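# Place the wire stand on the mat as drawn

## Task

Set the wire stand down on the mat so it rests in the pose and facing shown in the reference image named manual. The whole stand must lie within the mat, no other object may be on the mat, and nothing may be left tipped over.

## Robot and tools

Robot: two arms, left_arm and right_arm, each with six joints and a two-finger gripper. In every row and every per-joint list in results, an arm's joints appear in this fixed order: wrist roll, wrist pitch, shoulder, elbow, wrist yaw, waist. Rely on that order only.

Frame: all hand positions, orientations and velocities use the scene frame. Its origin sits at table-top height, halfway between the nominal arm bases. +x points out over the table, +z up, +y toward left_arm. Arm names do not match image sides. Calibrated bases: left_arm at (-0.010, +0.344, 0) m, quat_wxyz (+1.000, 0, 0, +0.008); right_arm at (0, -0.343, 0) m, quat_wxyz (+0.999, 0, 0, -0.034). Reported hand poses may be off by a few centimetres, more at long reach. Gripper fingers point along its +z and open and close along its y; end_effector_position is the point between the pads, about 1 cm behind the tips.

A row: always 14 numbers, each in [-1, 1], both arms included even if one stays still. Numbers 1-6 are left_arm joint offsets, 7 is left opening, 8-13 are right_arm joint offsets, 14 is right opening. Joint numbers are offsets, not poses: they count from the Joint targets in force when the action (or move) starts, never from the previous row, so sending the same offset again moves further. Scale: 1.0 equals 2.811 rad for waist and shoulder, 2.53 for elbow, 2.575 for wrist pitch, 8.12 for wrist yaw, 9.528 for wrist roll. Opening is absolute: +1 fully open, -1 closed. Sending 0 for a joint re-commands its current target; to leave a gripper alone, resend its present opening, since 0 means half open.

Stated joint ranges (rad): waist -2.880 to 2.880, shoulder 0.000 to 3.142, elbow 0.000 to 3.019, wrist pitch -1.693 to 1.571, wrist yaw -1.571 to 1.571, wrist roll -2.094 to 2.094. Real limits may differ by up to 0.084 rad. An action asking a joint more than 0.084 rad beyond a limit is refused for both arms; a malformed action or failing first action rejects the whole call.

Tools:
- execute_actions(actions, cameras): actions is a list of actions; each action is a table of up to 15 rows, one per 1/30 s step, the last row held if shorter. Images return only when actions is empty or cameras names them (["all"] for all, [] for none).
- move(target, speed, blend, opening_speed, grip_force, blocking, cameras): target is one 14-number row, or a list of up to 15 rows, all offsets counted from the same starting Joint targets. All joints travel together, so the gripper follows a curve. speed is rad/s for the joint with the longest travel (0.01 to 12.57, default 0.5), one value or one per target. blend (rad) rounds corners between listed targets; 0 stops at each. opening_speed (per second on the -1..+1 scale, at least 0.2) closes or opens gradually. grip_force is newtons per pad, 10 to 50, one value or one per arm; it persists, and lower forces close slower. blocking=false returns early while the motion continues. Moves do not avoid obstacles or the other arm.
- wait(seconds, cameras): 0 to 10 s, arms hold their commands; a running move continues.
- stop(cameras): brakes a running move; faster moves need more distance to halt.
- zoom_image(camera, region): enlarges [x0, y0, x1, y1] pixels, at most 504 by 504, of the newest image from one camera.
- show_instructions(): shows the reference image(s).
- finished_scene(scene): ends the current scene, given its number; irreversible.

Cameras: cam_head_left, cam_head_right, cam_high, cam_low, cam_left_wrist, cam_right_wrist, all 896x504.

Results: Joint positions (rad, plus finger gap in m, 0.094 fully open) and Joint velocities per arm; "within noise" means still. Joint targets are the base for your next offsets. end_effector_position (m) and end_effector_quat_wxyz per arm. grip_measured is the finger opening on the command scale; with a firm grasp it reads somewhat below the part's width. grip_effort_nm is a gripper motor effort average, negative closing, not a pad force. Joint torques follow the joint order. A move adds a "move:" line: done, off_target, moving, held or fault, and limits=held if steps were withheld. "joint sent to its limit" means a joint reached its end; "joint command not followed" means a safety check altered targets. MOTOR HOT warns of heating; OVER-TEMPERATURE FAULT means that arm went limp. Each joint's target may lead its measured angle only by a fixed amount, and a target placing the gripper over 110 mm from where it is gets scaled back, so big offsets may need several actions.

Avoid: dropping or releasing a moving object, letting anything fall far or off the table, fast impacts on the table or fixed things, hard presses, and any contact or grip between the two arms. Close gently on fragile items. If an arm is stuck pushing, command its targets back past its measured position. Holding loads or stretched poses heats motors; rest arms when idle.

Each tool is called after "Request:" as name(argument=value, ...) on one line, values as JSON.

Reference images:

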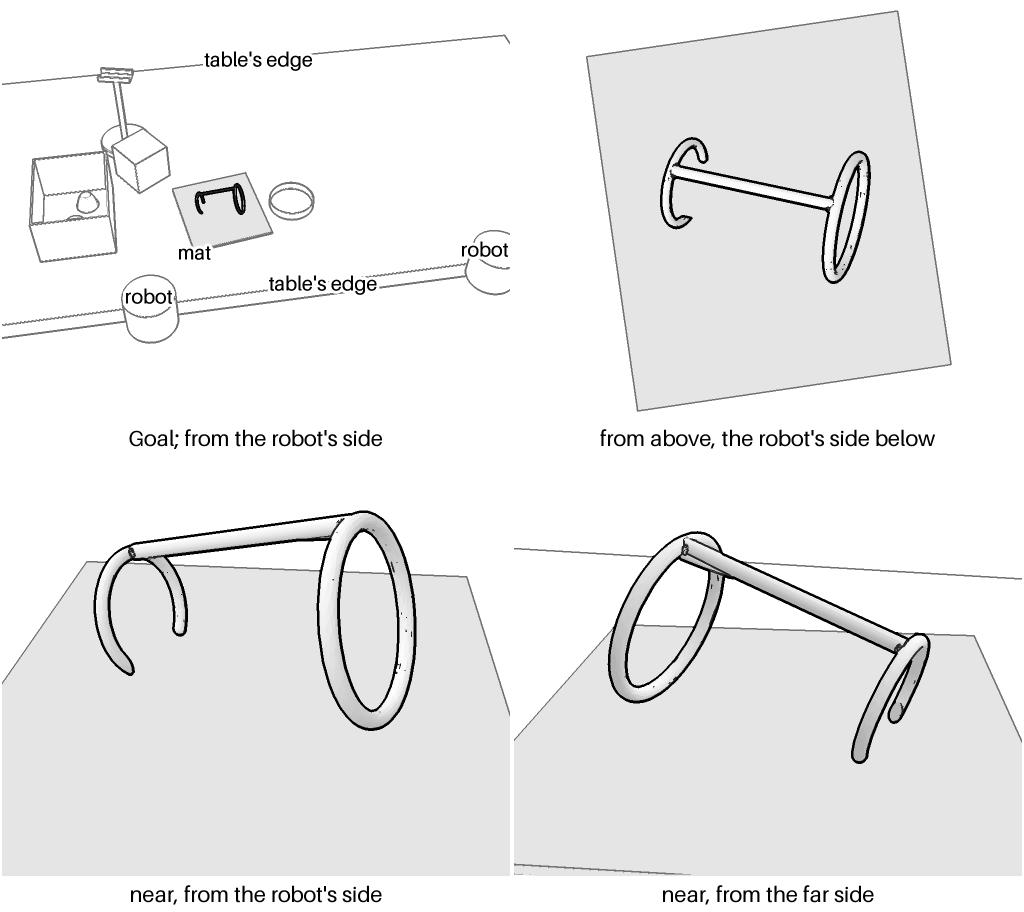

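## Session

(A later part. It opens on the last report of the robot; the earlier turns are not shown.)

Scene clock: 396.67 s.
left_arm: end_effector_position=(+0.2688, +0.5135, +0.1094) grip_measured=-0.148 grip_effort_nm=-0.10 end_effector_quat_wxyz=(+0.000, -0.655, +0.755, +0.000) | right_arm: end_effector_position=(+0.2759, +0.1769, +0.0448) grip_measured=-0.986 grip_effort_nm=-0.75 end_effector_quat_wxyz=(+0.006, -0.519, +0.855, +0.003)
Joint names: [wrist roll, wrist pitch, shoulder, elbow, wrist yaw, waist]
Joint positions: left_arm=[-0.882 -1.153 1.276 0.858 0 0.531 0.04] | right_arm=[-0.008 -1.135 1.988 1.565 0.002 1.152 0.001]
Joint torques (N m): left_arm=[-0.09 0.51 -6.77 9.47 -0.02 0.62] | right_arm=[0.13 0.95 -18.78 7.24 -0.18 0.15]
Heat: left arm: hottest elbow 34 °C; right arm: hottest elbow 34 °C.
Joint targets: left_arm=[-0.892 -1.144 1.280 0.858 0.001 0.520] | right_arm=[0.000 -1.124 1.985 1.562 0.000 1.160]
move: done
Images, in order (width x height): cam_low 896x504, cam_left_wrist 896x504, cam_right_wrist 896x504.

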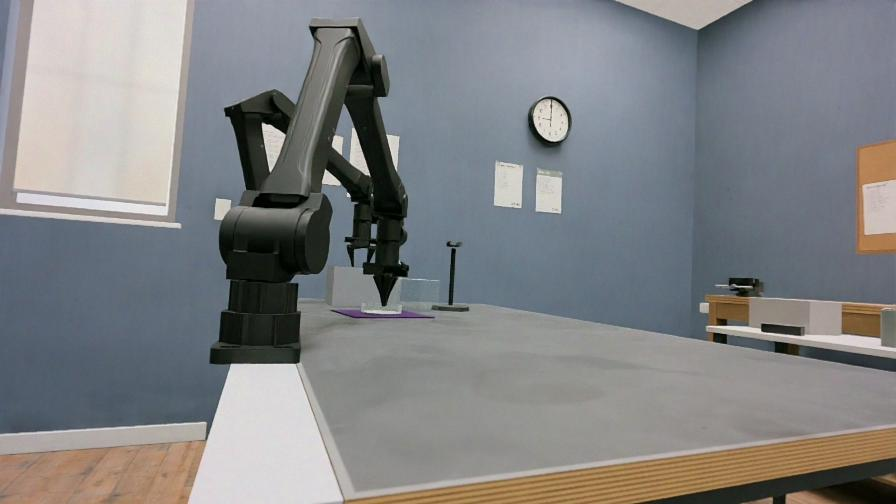

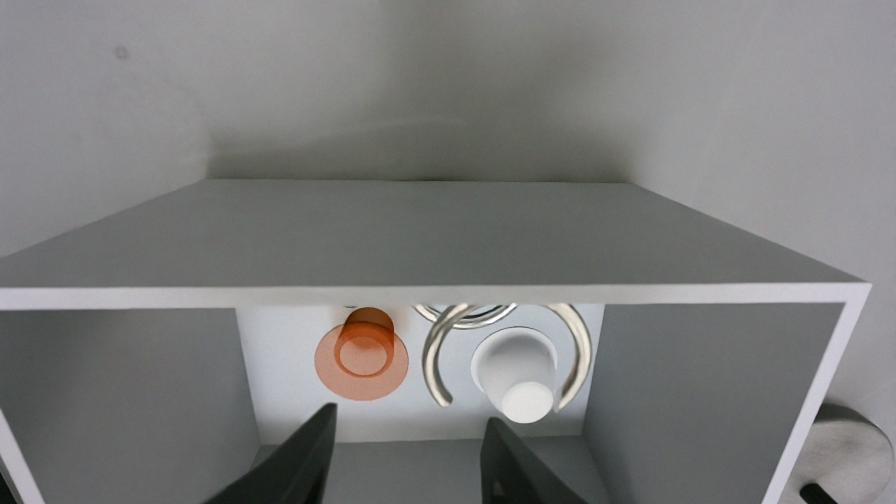

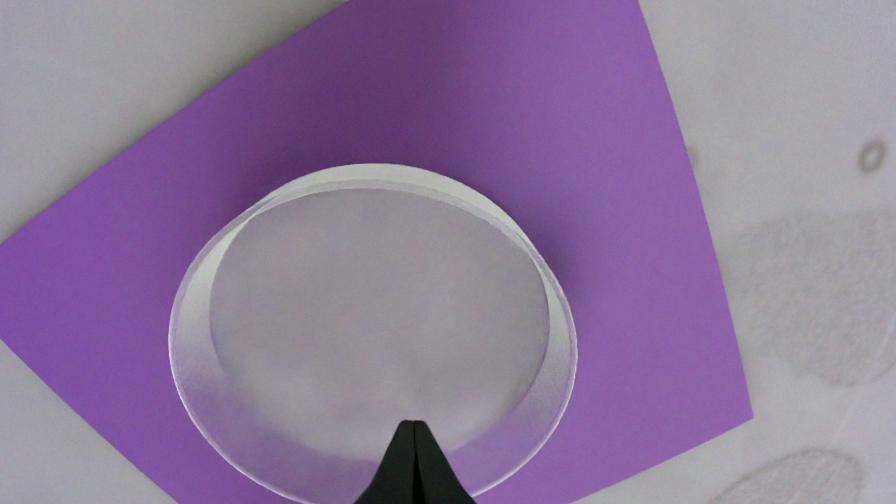

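Request:
move(target=[[-0.0014, 0.0355, 0.0187, -0.0153, 0, 0.0018, -0.15, 0, 0.0016, 0.0028, -0.0036, 0, 0, -1], [-0.0014, 0.0355, 0.0187, -0.0153, 0, 0.0018, -0.15, 0, 0.04, -0.0601, -0.1087, 0, -0.04, -1], [-0.0014, 0.0355, 0.0187, -0.0153, 0, 0.0018, -0.15, 0, 0.0658, -0.1131, -0.1938, 0, -0.0844, -1]], speed=[0.2, 0.15, 0.25], blend=[0, 0.05, 0], cameras=["cam_left_wrist", "cam_right_wrist", "cam_low", "cam_head_right"])

Request:
zoom_image(camera="cam_left_wrist", region=[320, 264, 560, 504])

Scene clock: 433.83 s.
left_arm: end_effector_position=(+0.2732, +0.5162, +0.0802) grip_measured=-0.148 grip_effort_nm=-0.09 end_effector_quat_wxyz=(+0.000, -0.660, +0.751, +0.000) | right_arm: end_effector_position=(+0.2892, -0.0070, +0.0315) grip_measured=-0.986 grip_effort_nm=-0.75 end_effector_quat_wxyz=(-0.003, -0.421, +0.907, -0.002)
Joint names: [wrist roll, wrist pitch, shoulder, elbow, wrist yaw, waist]
Joint positions: left_arm=[-0.895 -1.061 1.33 0.821 0 0.531 0.04] | right_arm=[-0.008 -0.966 1.686 1.074 0.001 0.929 0.001]
Joint torques (N m): left_arm=[-0.07 0.46 -7.36 9.2 -0.02 0.67] | right_arm=[0.09 1.02 -14.33 6.57 -0.11 -1.55]
Motor temperatures (°C): left_arm=[21 22 25 32 21 21 19] | right_arm=[20 18 29 32 19 19 22]
Heat: left arm: hottest elbow 32 °C; right arm: hottest elbow 32 °C.
Joint targets: left_arm=[-0.905 -1.052 1.333 0.819 0.001 0.525] | right_arm=[0.001 -0.955 1.668 1.072 0.000 0.923]
move: done
Images, in order (width x height): cam_head_right 896x504, cam_low 896x504, cam_left_wrist 896x504, cam_right_wrist 896x504.

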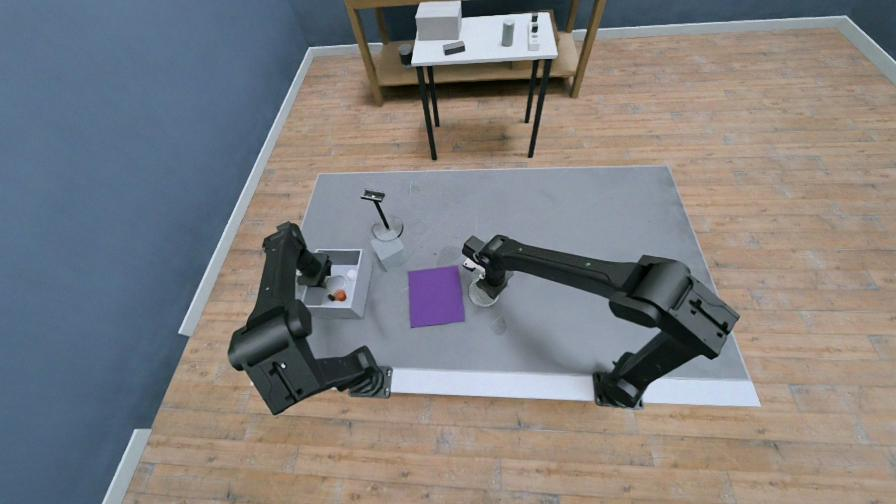

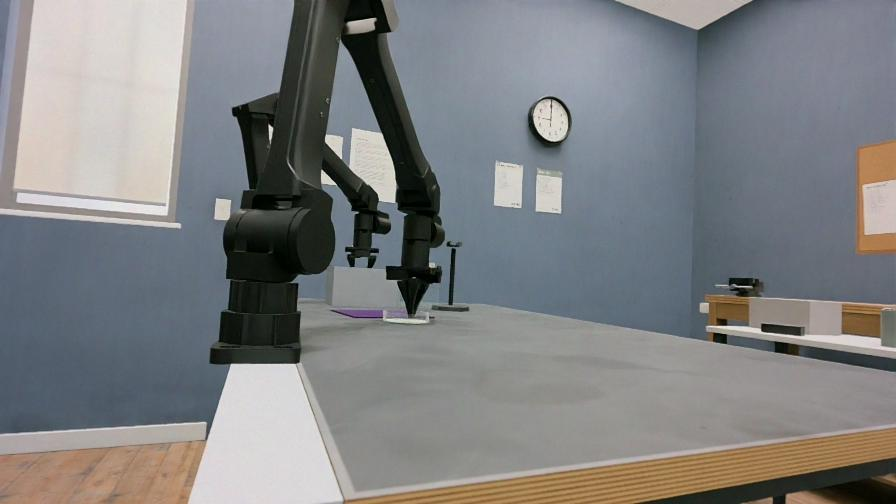

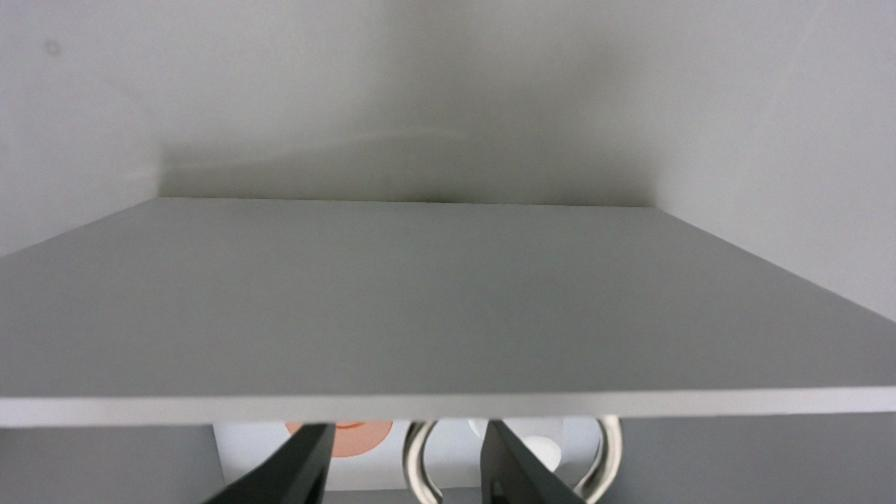

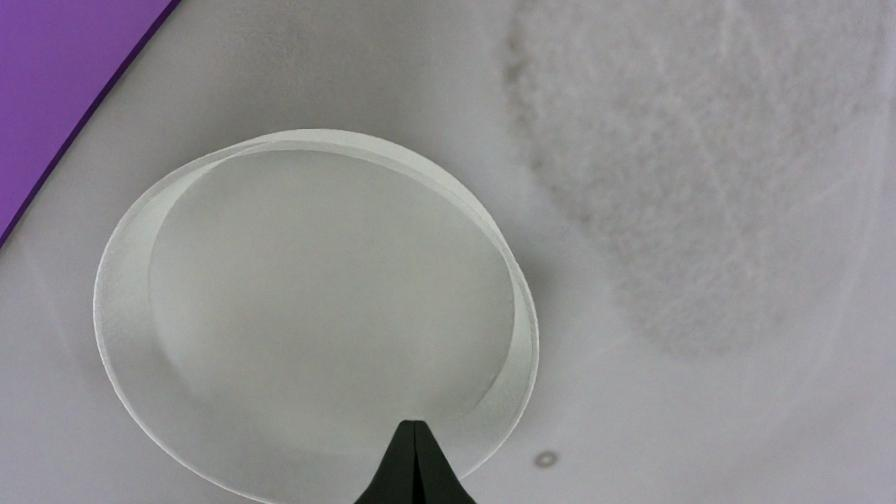

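Scaled by 2.100 from the camera's 896x504 image, which has a finer 1280x720 frame.

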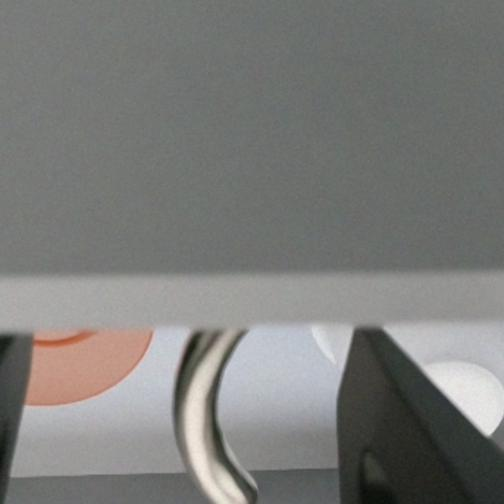

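Request:
move(target=[[0,0,0,0,0,0,-1, 0,0,0,0,0,0,-1],[0,-0.0885,-0.038,0.0641,0,-0.0107,-1, 0,-0.0885,-0.0356,0.0621,0,0,-1],[0,-0.1645,-0.0521,0.1258,0,-0.0107,-1, 0,-0.0885,-0.0356,0.0621,0,-0.2572,-1]], speed=[0.5, 0.2, 0.5], blend=[0, 0.03, 0], opening_speed=0.7, cameras=["cam_left_wrist", "cam_low", "cam_head_right", "cam_high"])

Request:
zoom_image(camera="cam_left_wrist", region=[300, 264, 540, 504])

Request:
zoom_image(camera="cam_low", region=[300, 160, 480, 330])

Request:
zoom_image(camera="cam_head_right", region=[260, 200, 520, 350])

Scene clock: 454.97 s.
left_arm: end_effector_position=(+0.2687, +0.5046, +0.2134) grip_measured=-0.935 grip_effort_nm=-1.03 end_effector_quat_wxyz=(-0.010, -0.652, +0.758, +0.002) | right_arm: end_effector_position=(+0.4430, -0.2887, +0.1120) grip_measured=-0.986 grip_effort_nm=-0.75 end_effector_quat_wxyz=(+0.000, -0.065, +0.998, -0.001)
Joint names: [wrist roll, wrist pitch, shoulder, elbow, wrist yaw, waist]
Joint positions: left_arm=[-0.896 -1.469 1.198 1.076 0 0.507 0.003] | right_arm=[-0.007 -1.172 1.584 1.185 0.001 0.191 0.001]
Joint torques (N m): left_arm=[-0.09 -0.18 -7.41 16.09 0 0.21] | right_arm=[0.08 0.06 -14.15 11.12 -0.13 -0.32]
Heat: left arm: hottest elbow 33 °C; right arm: hottest elbow 31 °C.
Joint targets: left_arm=[-0.905 -1.476 1.186 1.138 0.001 0.495] | right_arm=[0.001 -1.182 1.567 1.229 0.000 0.200]
move: off_target (left_arm, right_arm); left_arm: the elbow is farthest, 0.061 rad from its target; right_arm: the elbow is farthest, 0.044 rad from its target
Images, in order (width x height): cam_head_right 896x504, cam_high 896x504, cam_low 896x504, cam_left_wrist 896x504.

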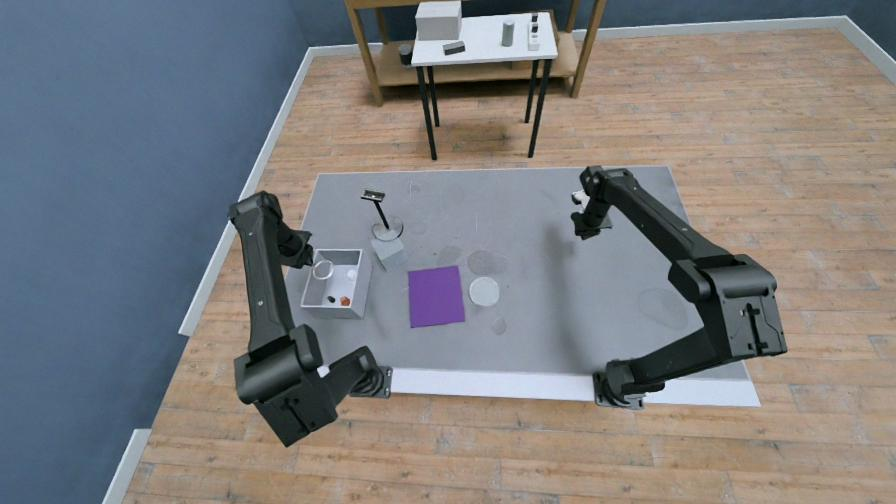

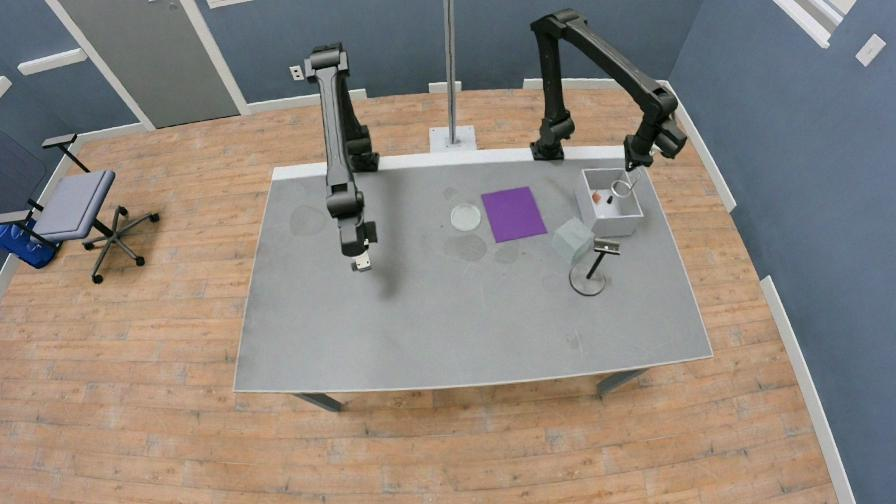

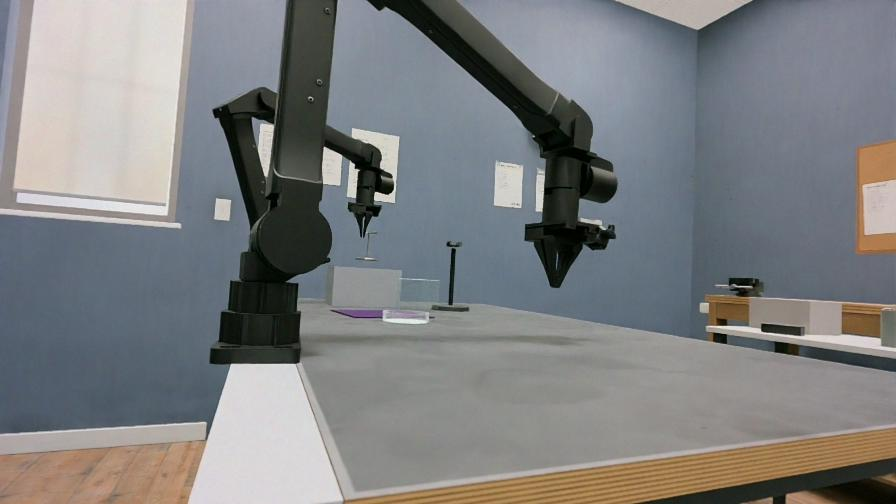

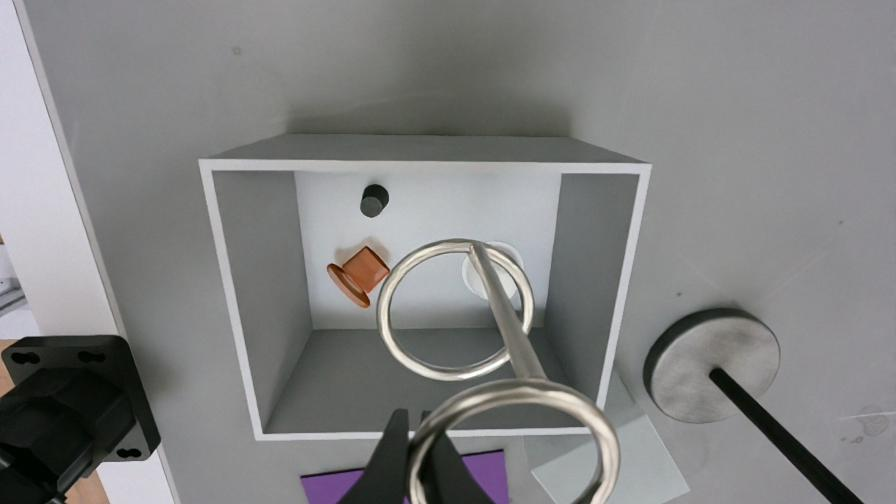

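Scaled by 2.100 from the camera's 896x504 image, which has a finer 1280x720 frame.

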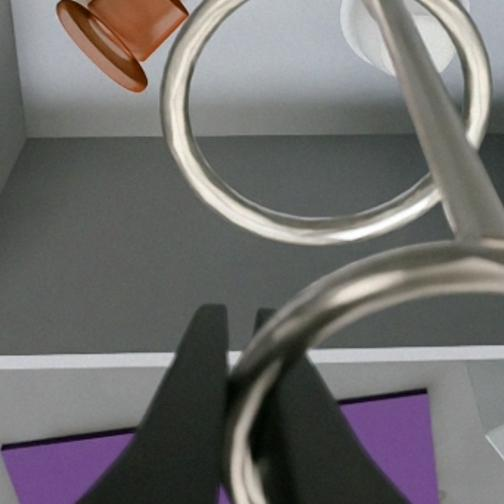

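Scaled by 2.800 from the camera's 896x504 image, which has a finer 1280x720 frame.

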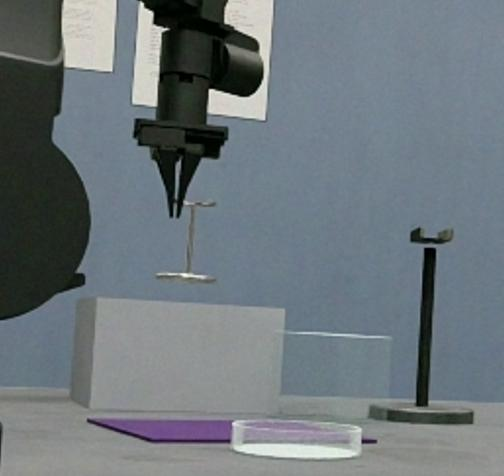

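Scaled by 1.938 from the camera's 896x504 image, which has a finer 1280x720 frame.

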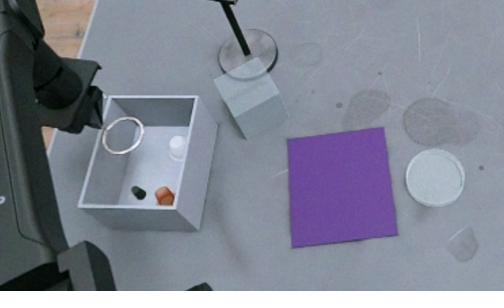

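Request:
move(target=[[0.116,-0.0249,-0.0537,-0.0372,0,-0.185,-1, 0,0,0,0,0,0,-1],[0.2199,0.1146,0.0157,-0.1158,0,-0.3632,-1, 0,0,0,0,0,0,-1]], speed=[1.0, 0.9], blend=[0.15, 0], cameras=["cam_left_wrist", "cam_low", "cam_head_right", "cam_high"])

Request:
zoom_image(camera="cam_low", region=[300, 200, 480, 330])

Request:
zoom_image(camera="cam_head_right", region=[280, 230, 500, 350])

Request:
zoom_image(camera="cam_high", region=[440, 140, 660, 270])

Scene clock: 498.30 s.
left_arm: end_effector_position=(+0.2621, +0.1927, +0.1171) grip_measured=-0.936 grip_effort_nm=-1.04 end_effector_quat_wxyz=(-0.004, +0.747, +0.665, -0.002) | right_arm: end_effector_position=(+0.4430, -0.2887, +0.1120) grip_measured=-0.986 grip_effort_nm=-0.75 end_effector_quat_wxyz=(+0.000, -0.065, +0.998, -0.001)
Joint names: [wrist roll, wrist pitch, shoulder, elbow, wrist yaw, waist]
Joint positions: left_arm=[1.179 -1.189 1.232 0.842 0 -0.524 0.003] | right_arm=[-0.007 -1.172 1.584 1.185 0.001 0.191 0.001]
Joint torques (N m): left_arm=[0.1 0.5 -6.59 9.99 0.08 1.38] | right_arm=[0.07 0.08 -13.86 11 -0.14 -0.32]
Heat: left arm: hottest elbow 36 °C; right arm: hottest elbow 34 °C.
Joint targets: left_arm=[1.190 -1.181 1.230 0.845 0.000 -0.526] | right_arm=[0.001 -1.182 1.567 1.229 0.000 0.200]
move: off_target (right_arm); right_arm: the elbow is farthest, 0.044 rad from its target
Images, in order (width x height): cam_head_right 896x504, cam_high 896x504, cam_low 896x504, cam_left_wrist 896x504.

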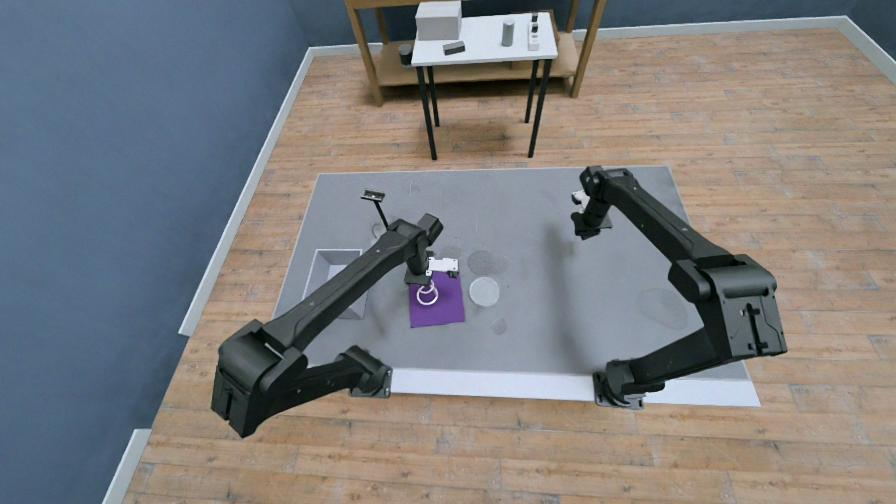

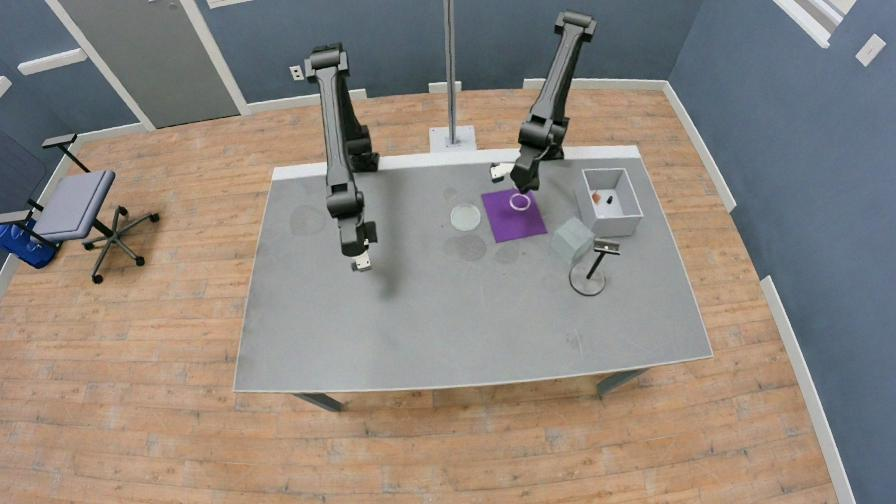

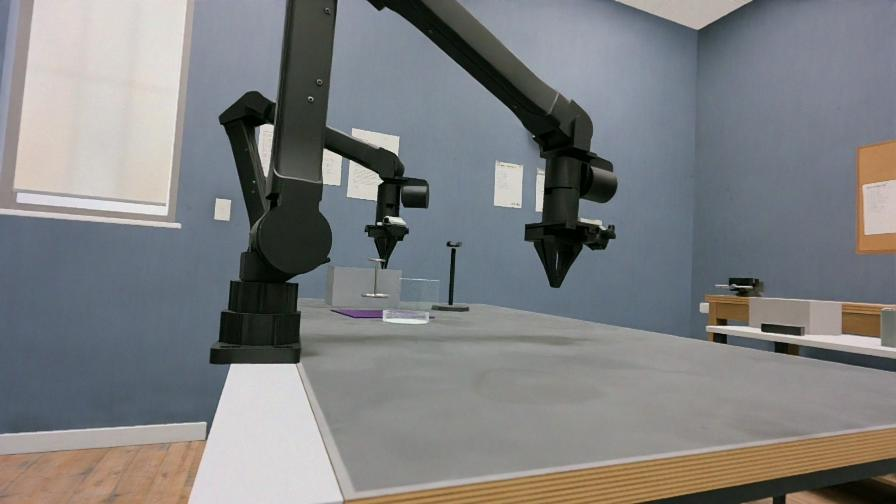

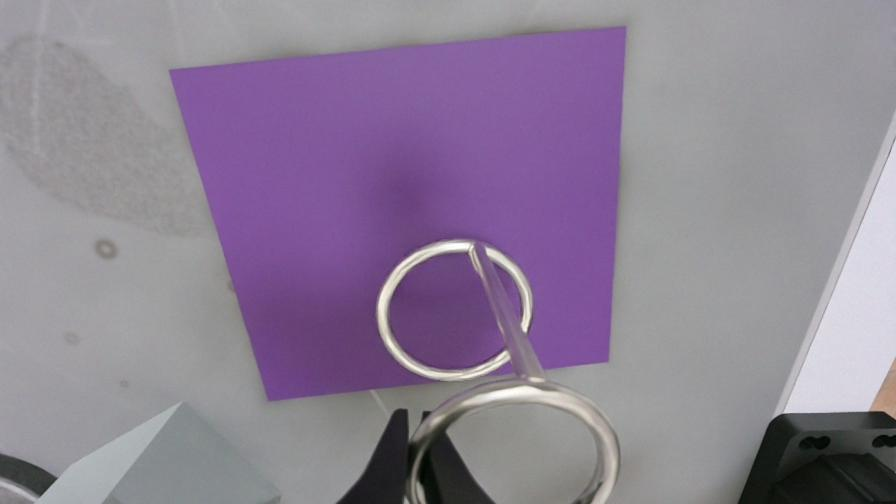

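Scaled by 2.800 from the camera's 896x504 image, which has a finer 1280x720 frame.

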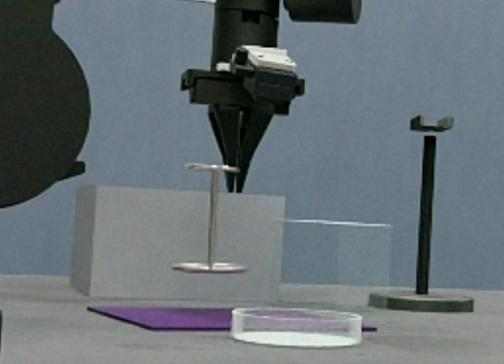

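Scaled by 2.291 from the camera's 896x504 image, which has a finer 1280x720 frame.

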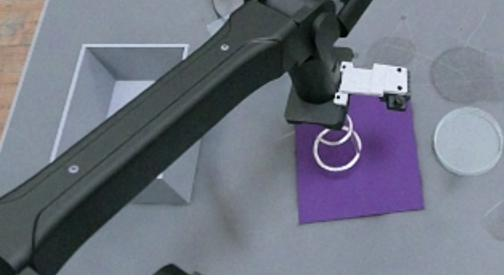

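Scaled by 2.291 from the camera's 896x504 image, which has a finer 1280x720 frame.

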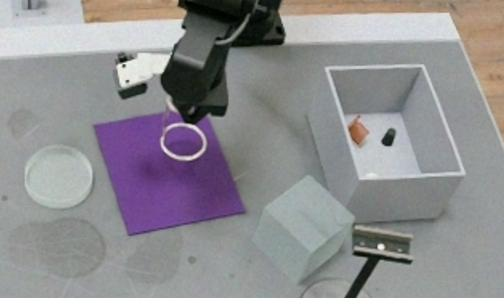

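Request:
move(target=[0.0115,0.044,0.0333,-0.0051,0,0.0185,-1, 0,0,0,0,0,0,-1], speed=0.2, cameras=["cam_left_wrist", "cam_low"])

Request:
zoom_image(camera="cam_low", region=[320, 250, 440, 330])

Scene clock: 519.10 s.
left_arm: end_effector_position=(+0.2870, +0.1944, +0.0859) grip_measured=-0.936 grip_effort_nm=-1.03 end_effector_quat_wxyz=(+0.001, +0.769, +0.639, +0.000) | right_arm: end_effector_position=(+0.4430, -0.2887, +0.1120) grip_measured=-0.986 grip_effort_nm=-0.75 end_effector_quat_wxyz=(+0.000, -0.065, +0.998, -0.001)
Joint names: [wrist roll, wrist pitch, shoulder, elbow, wrist yaw, waist]
Joint positions: left_arm=[1.289 -1.077 1.324 0.832 0 -0.483 0.003] | right_arm=[-0.007 -1.172 1.584 1.185 0.001 0.191 0.001]
Joint torques (N m): left_arm=[0.16 0.61 -7.77 9.32 0.11 2.26] | right_arm=[0.08 -0.16 -13.51 11.08 -0.11 -0.03]
Heat: left arm: hottest elbow 35 °C; right arm: hottest elbow 35 °C.
Joint targets: left_arm=[1.299 -1.067 1.324 0.832 0.000 -0.474] | right_arm=[0.001 -1.182 1.567 1.229 0.000 0.200]
move: off_target (right_arm); right_arm: the elbow is farthest, 0.044 rad from its target
Images, in order (width x height): cam_low 896x504, cam_left_wrist 896x504.

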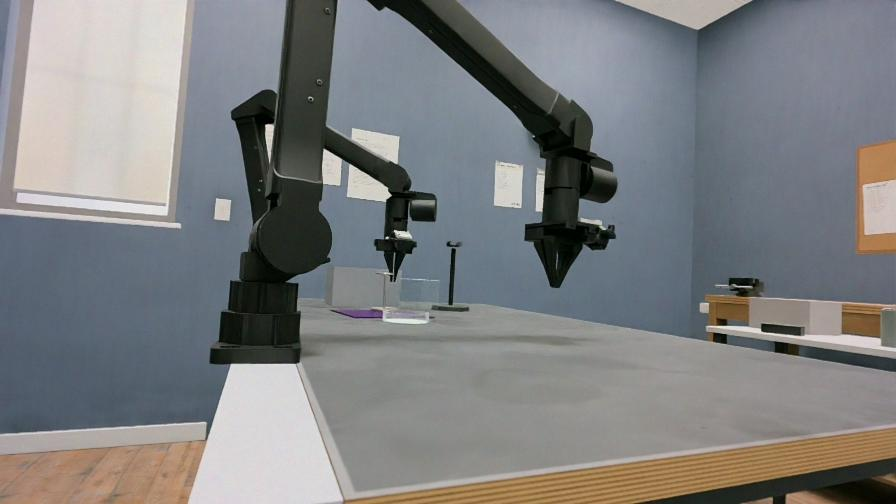

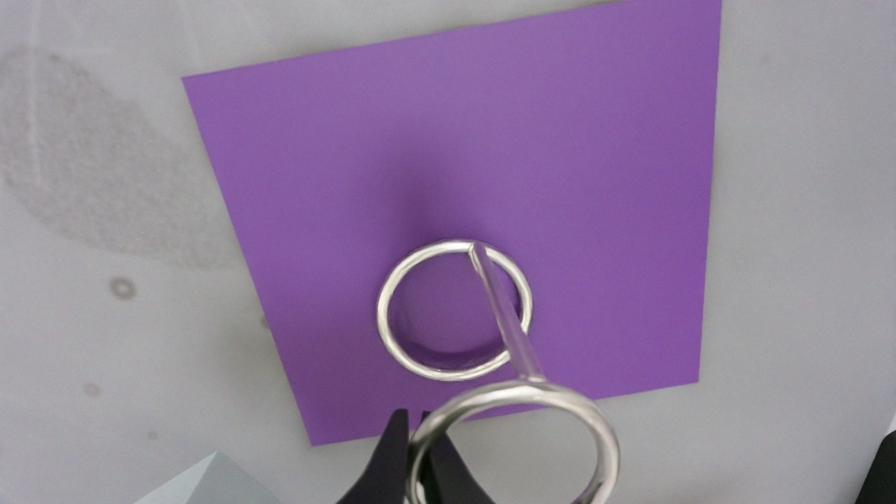

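Scaled by 4.200 from the camera's 896x504 image, which has a finer 1280x720 frame.

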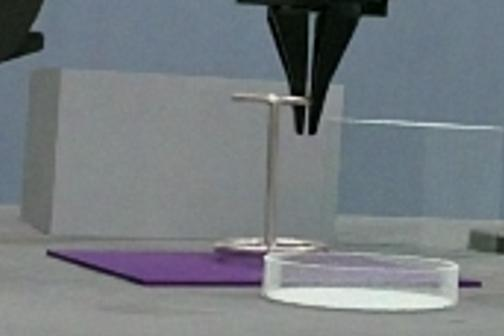

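Request:
move(target=[0,0.0072,0.0031,-0.0039,0,0,-1, 0,0,0,0,0,0,-1], speed=0.1, cameras=["cam_left_wrist", "cam_low"])

Request:
zoom_image(camera="cam_low", region=[360, 260, 420, 330])

Request:
zoom_image(camera="cam_left_wrist", region=[360, 220, 560, 400])

Scene clock: 526.00 s.
left_arm: end_effector_position=(+0.2875, +0.1942, +0.0815) grip_measured=-0.936 grip_effort_nm=-1.04 end_effector_quat_wxyz=(+0.003, +0.769, +0.639, +0.001) | right_arm: end_effector_position=(+0.4430, -0.2887, +0.1120) grip_measured=-0.986 grip_effort_nm=-0.75 end_effector_quat_wxyz=(+0.000, -0.065, +0.998, -0.001)
Joint names: [wrist roll, wrist pitch, shoulder, elbow, wrist yaw, waist]
Joint positions: left_arm=[1.289 -1.058 1.328 0.823 0 -0.483 0.003] | right_arm=[-0.007 -1.172 1.584 1.185 0.001 0.191 0.001]
Joint torques (N m): left_arm=[0.11 0.47 -6.59 9.21 0.1 2.26] | right_arm=[0.04 0.03 -13.98 11.11 -0.13 -0.26]
Heat: left arm: hottest elbow 35 °C; right arm: hottest elbow 35 °C.
Joint targets: left_arm=[1.299 -1.049 1.333 0.822 0.000 -0.474] | right_arm=[0.001 -1.182 1.567 1.229 0.000 0.200]
move: off_target (right_arm); right_arm: the elbow is farthest, 0.044 rad from its target
Images, in order (width x height): cam_low 896x504, cam_left_wrist 896x504.

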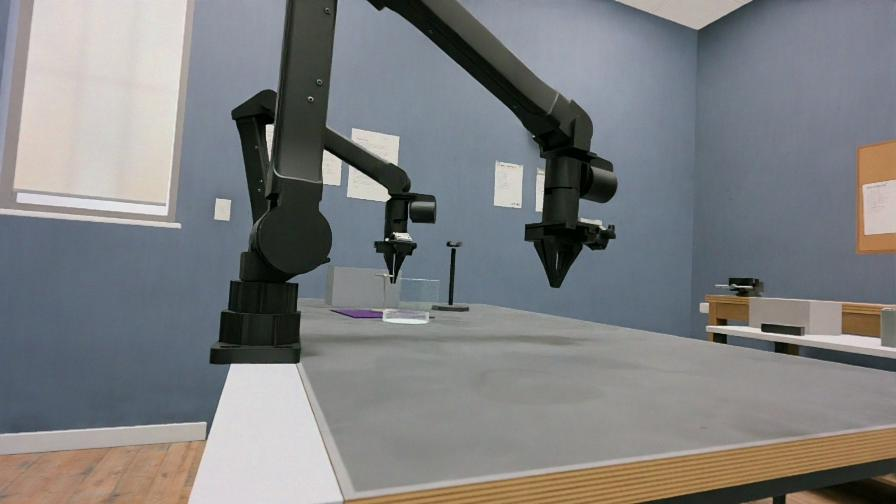

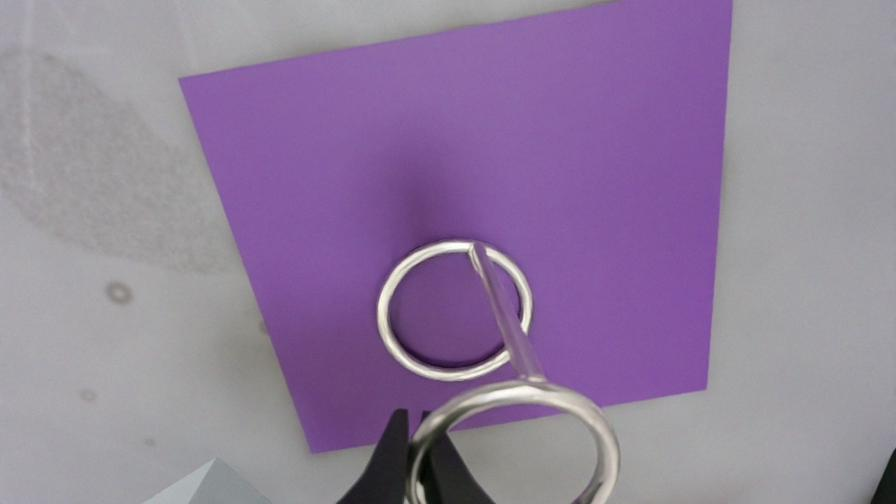

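Scaled by 7.200 from the camera's 896x504 image, which has a finer 1280x720 frame.

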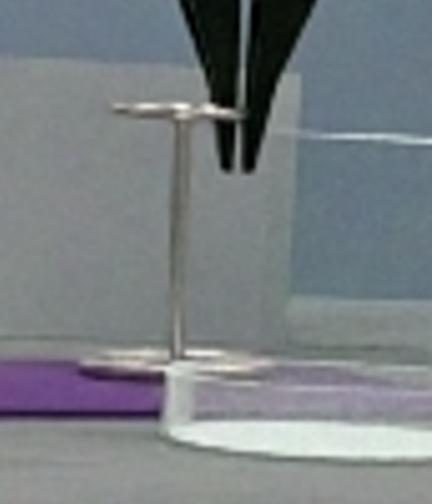

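Scaled by 2.520 from the camera's 896x504 image, which has a finer 1280x720 frame.

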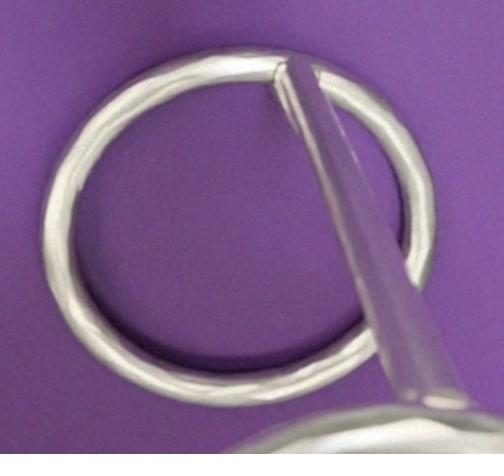

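Request:
move(target=[[0,0.0036,0.0016,-0.002,0,0,-1, 0,0,0,0,0,0,-1],[0,0.0036,0.0016,-0.002,0,0,-0.06, 0,0,0,0,0,0,-1],[0,0.0036,0.0016,0.0138,0,0,-0.06, 0,0,0,0,0,0,-1],[0,-0.066,-0.0264,0.0518,0,0,-0.06, 0,0,0,0,0,0,-1],[0,-0.1435,-0.0448,0.1102,0,0,-0.06, 0,0,0,0,0,0,-1]], speed=[0.1,0.2,0.2,0.2,0.4], blend=[0,0,0,0.05,0], opening_speed=0.8, cameras=["cam_left_wrist", "cam_low", "cam_head_right", "cam_high"])

Request:
zoom_image(camera="cam_low", region=[320, 220, 440, 330])

Request:
zoom_image(camera="cam_left_wrist", region=[400, 220, 580, 400])

Scene clock: 567.60 s.
left_arm: end_effector_position=(+0.2837, +0.1961, +0.1999) grip_measured=-0.062 grip_effort_nm=0.09 end_effector_quat_wxyz=(+0.000, +0.770, +0.638, +0.000) | right_arm: end_effector_position=(+0.4430, -0.2887, +0.1120) grip_measured=-0.986 grip_effort_nm=-0.75 end_effector_quat_wxyz=(+0.000, -0.065, +0.998, -0.001)
Joint names: [wrist roll, wrist pitch, shoulder, elbow, wrist yaw, waist]
Joint positions: left_arm=[1.29 -1.411 1.21 1.05 0 -0.483 0.044] | right_arm=[-0.007 -1.172 1.584 1.185 0.001 0.191 0.001]
Joint torques (N m): left_arm=[0.1 -0.02 -6.59 14.93 0.12 2.14] | right_arm=[0.06 -0.02 -13.74 11.17 -0.11 -0.15]
Heat: left arm: hottest elbow 34 °C; right arm: hottest elbow 36 °C.
Joint targets: left_arm=[1.299 -1.418 1.207 1.101 0.000 -0.474] | right_arm=[0.001 -1.182 1.567 1.229 0.000 0.200]
move: off_target (left_arm, right_arm); left_arm: the elbow is farthest, 0.051 rad from its target; right_arm: the elbow is farthest, 0.044 rad from its target
Images, in order (width x height): cam_head_right 896x504, cam_high 896x504, cam_low 896x504, cam_left_wrist 896x504.

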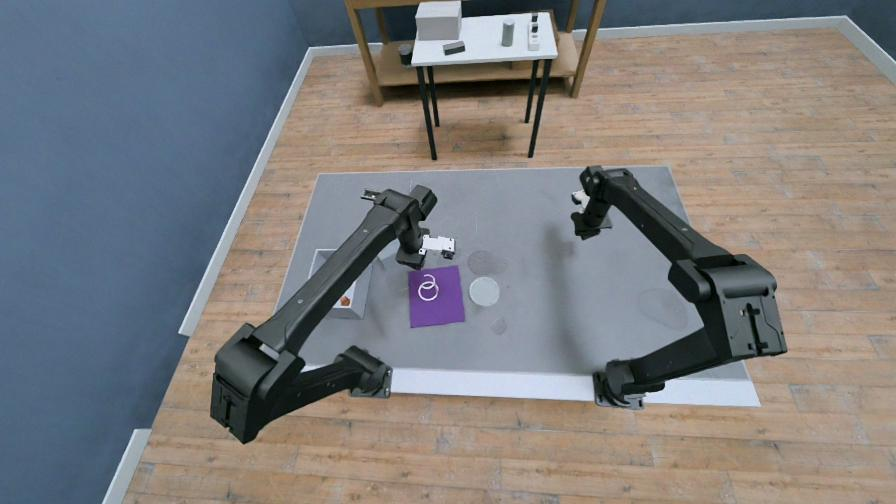

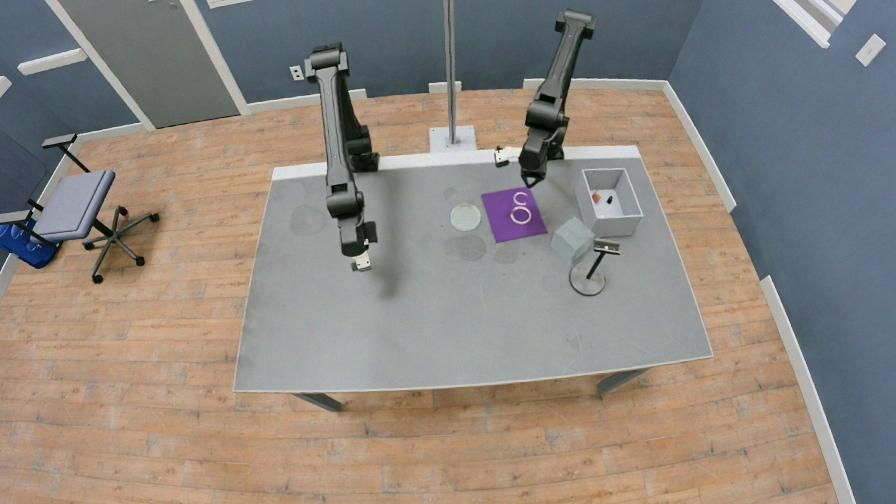

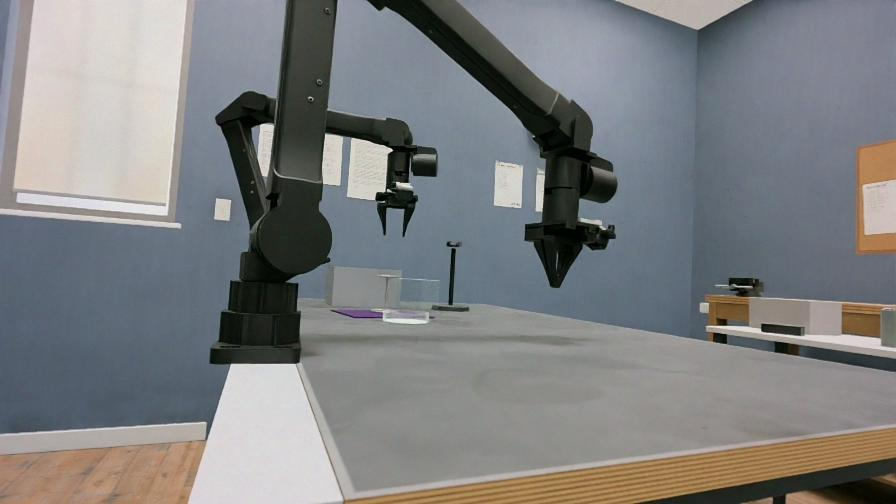

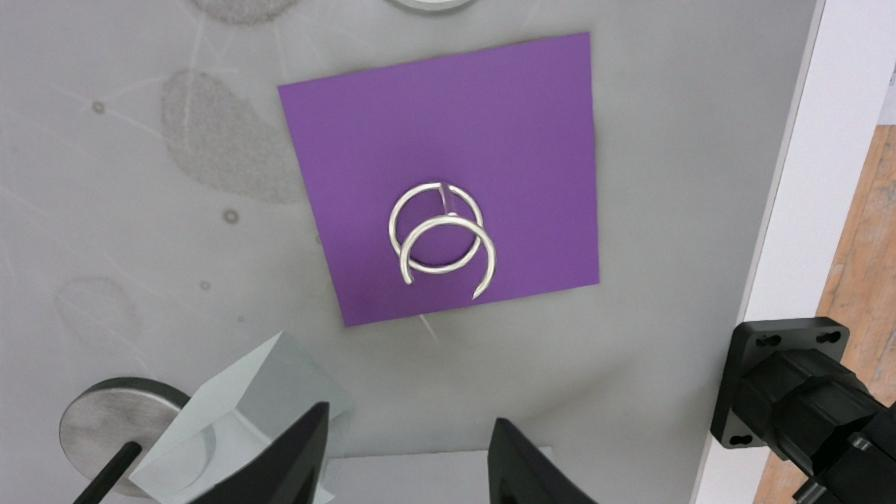

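Scaled by 4.200 from the camera's 896x504 image, which has a finer 1280x720 frame.

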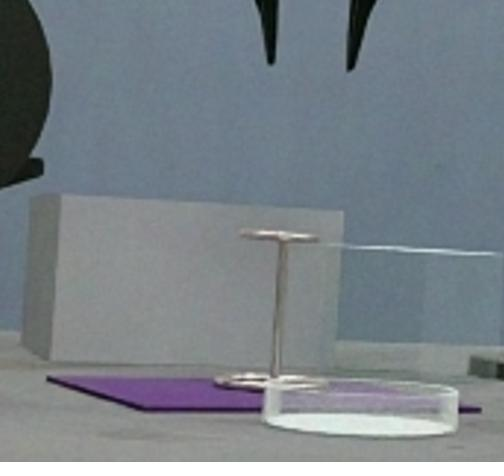

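Scaled by 2.800 from the camera's 896x504 image, which has a finer 1280x720 frame.

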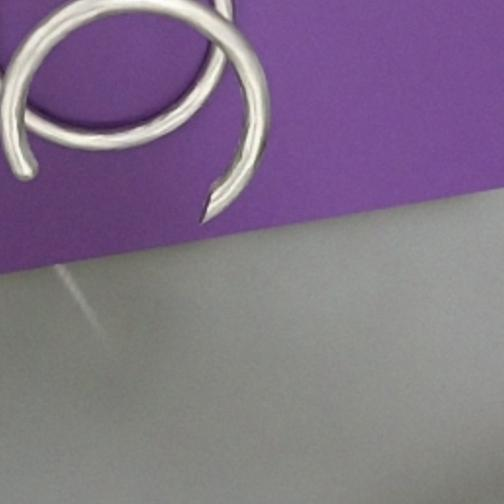

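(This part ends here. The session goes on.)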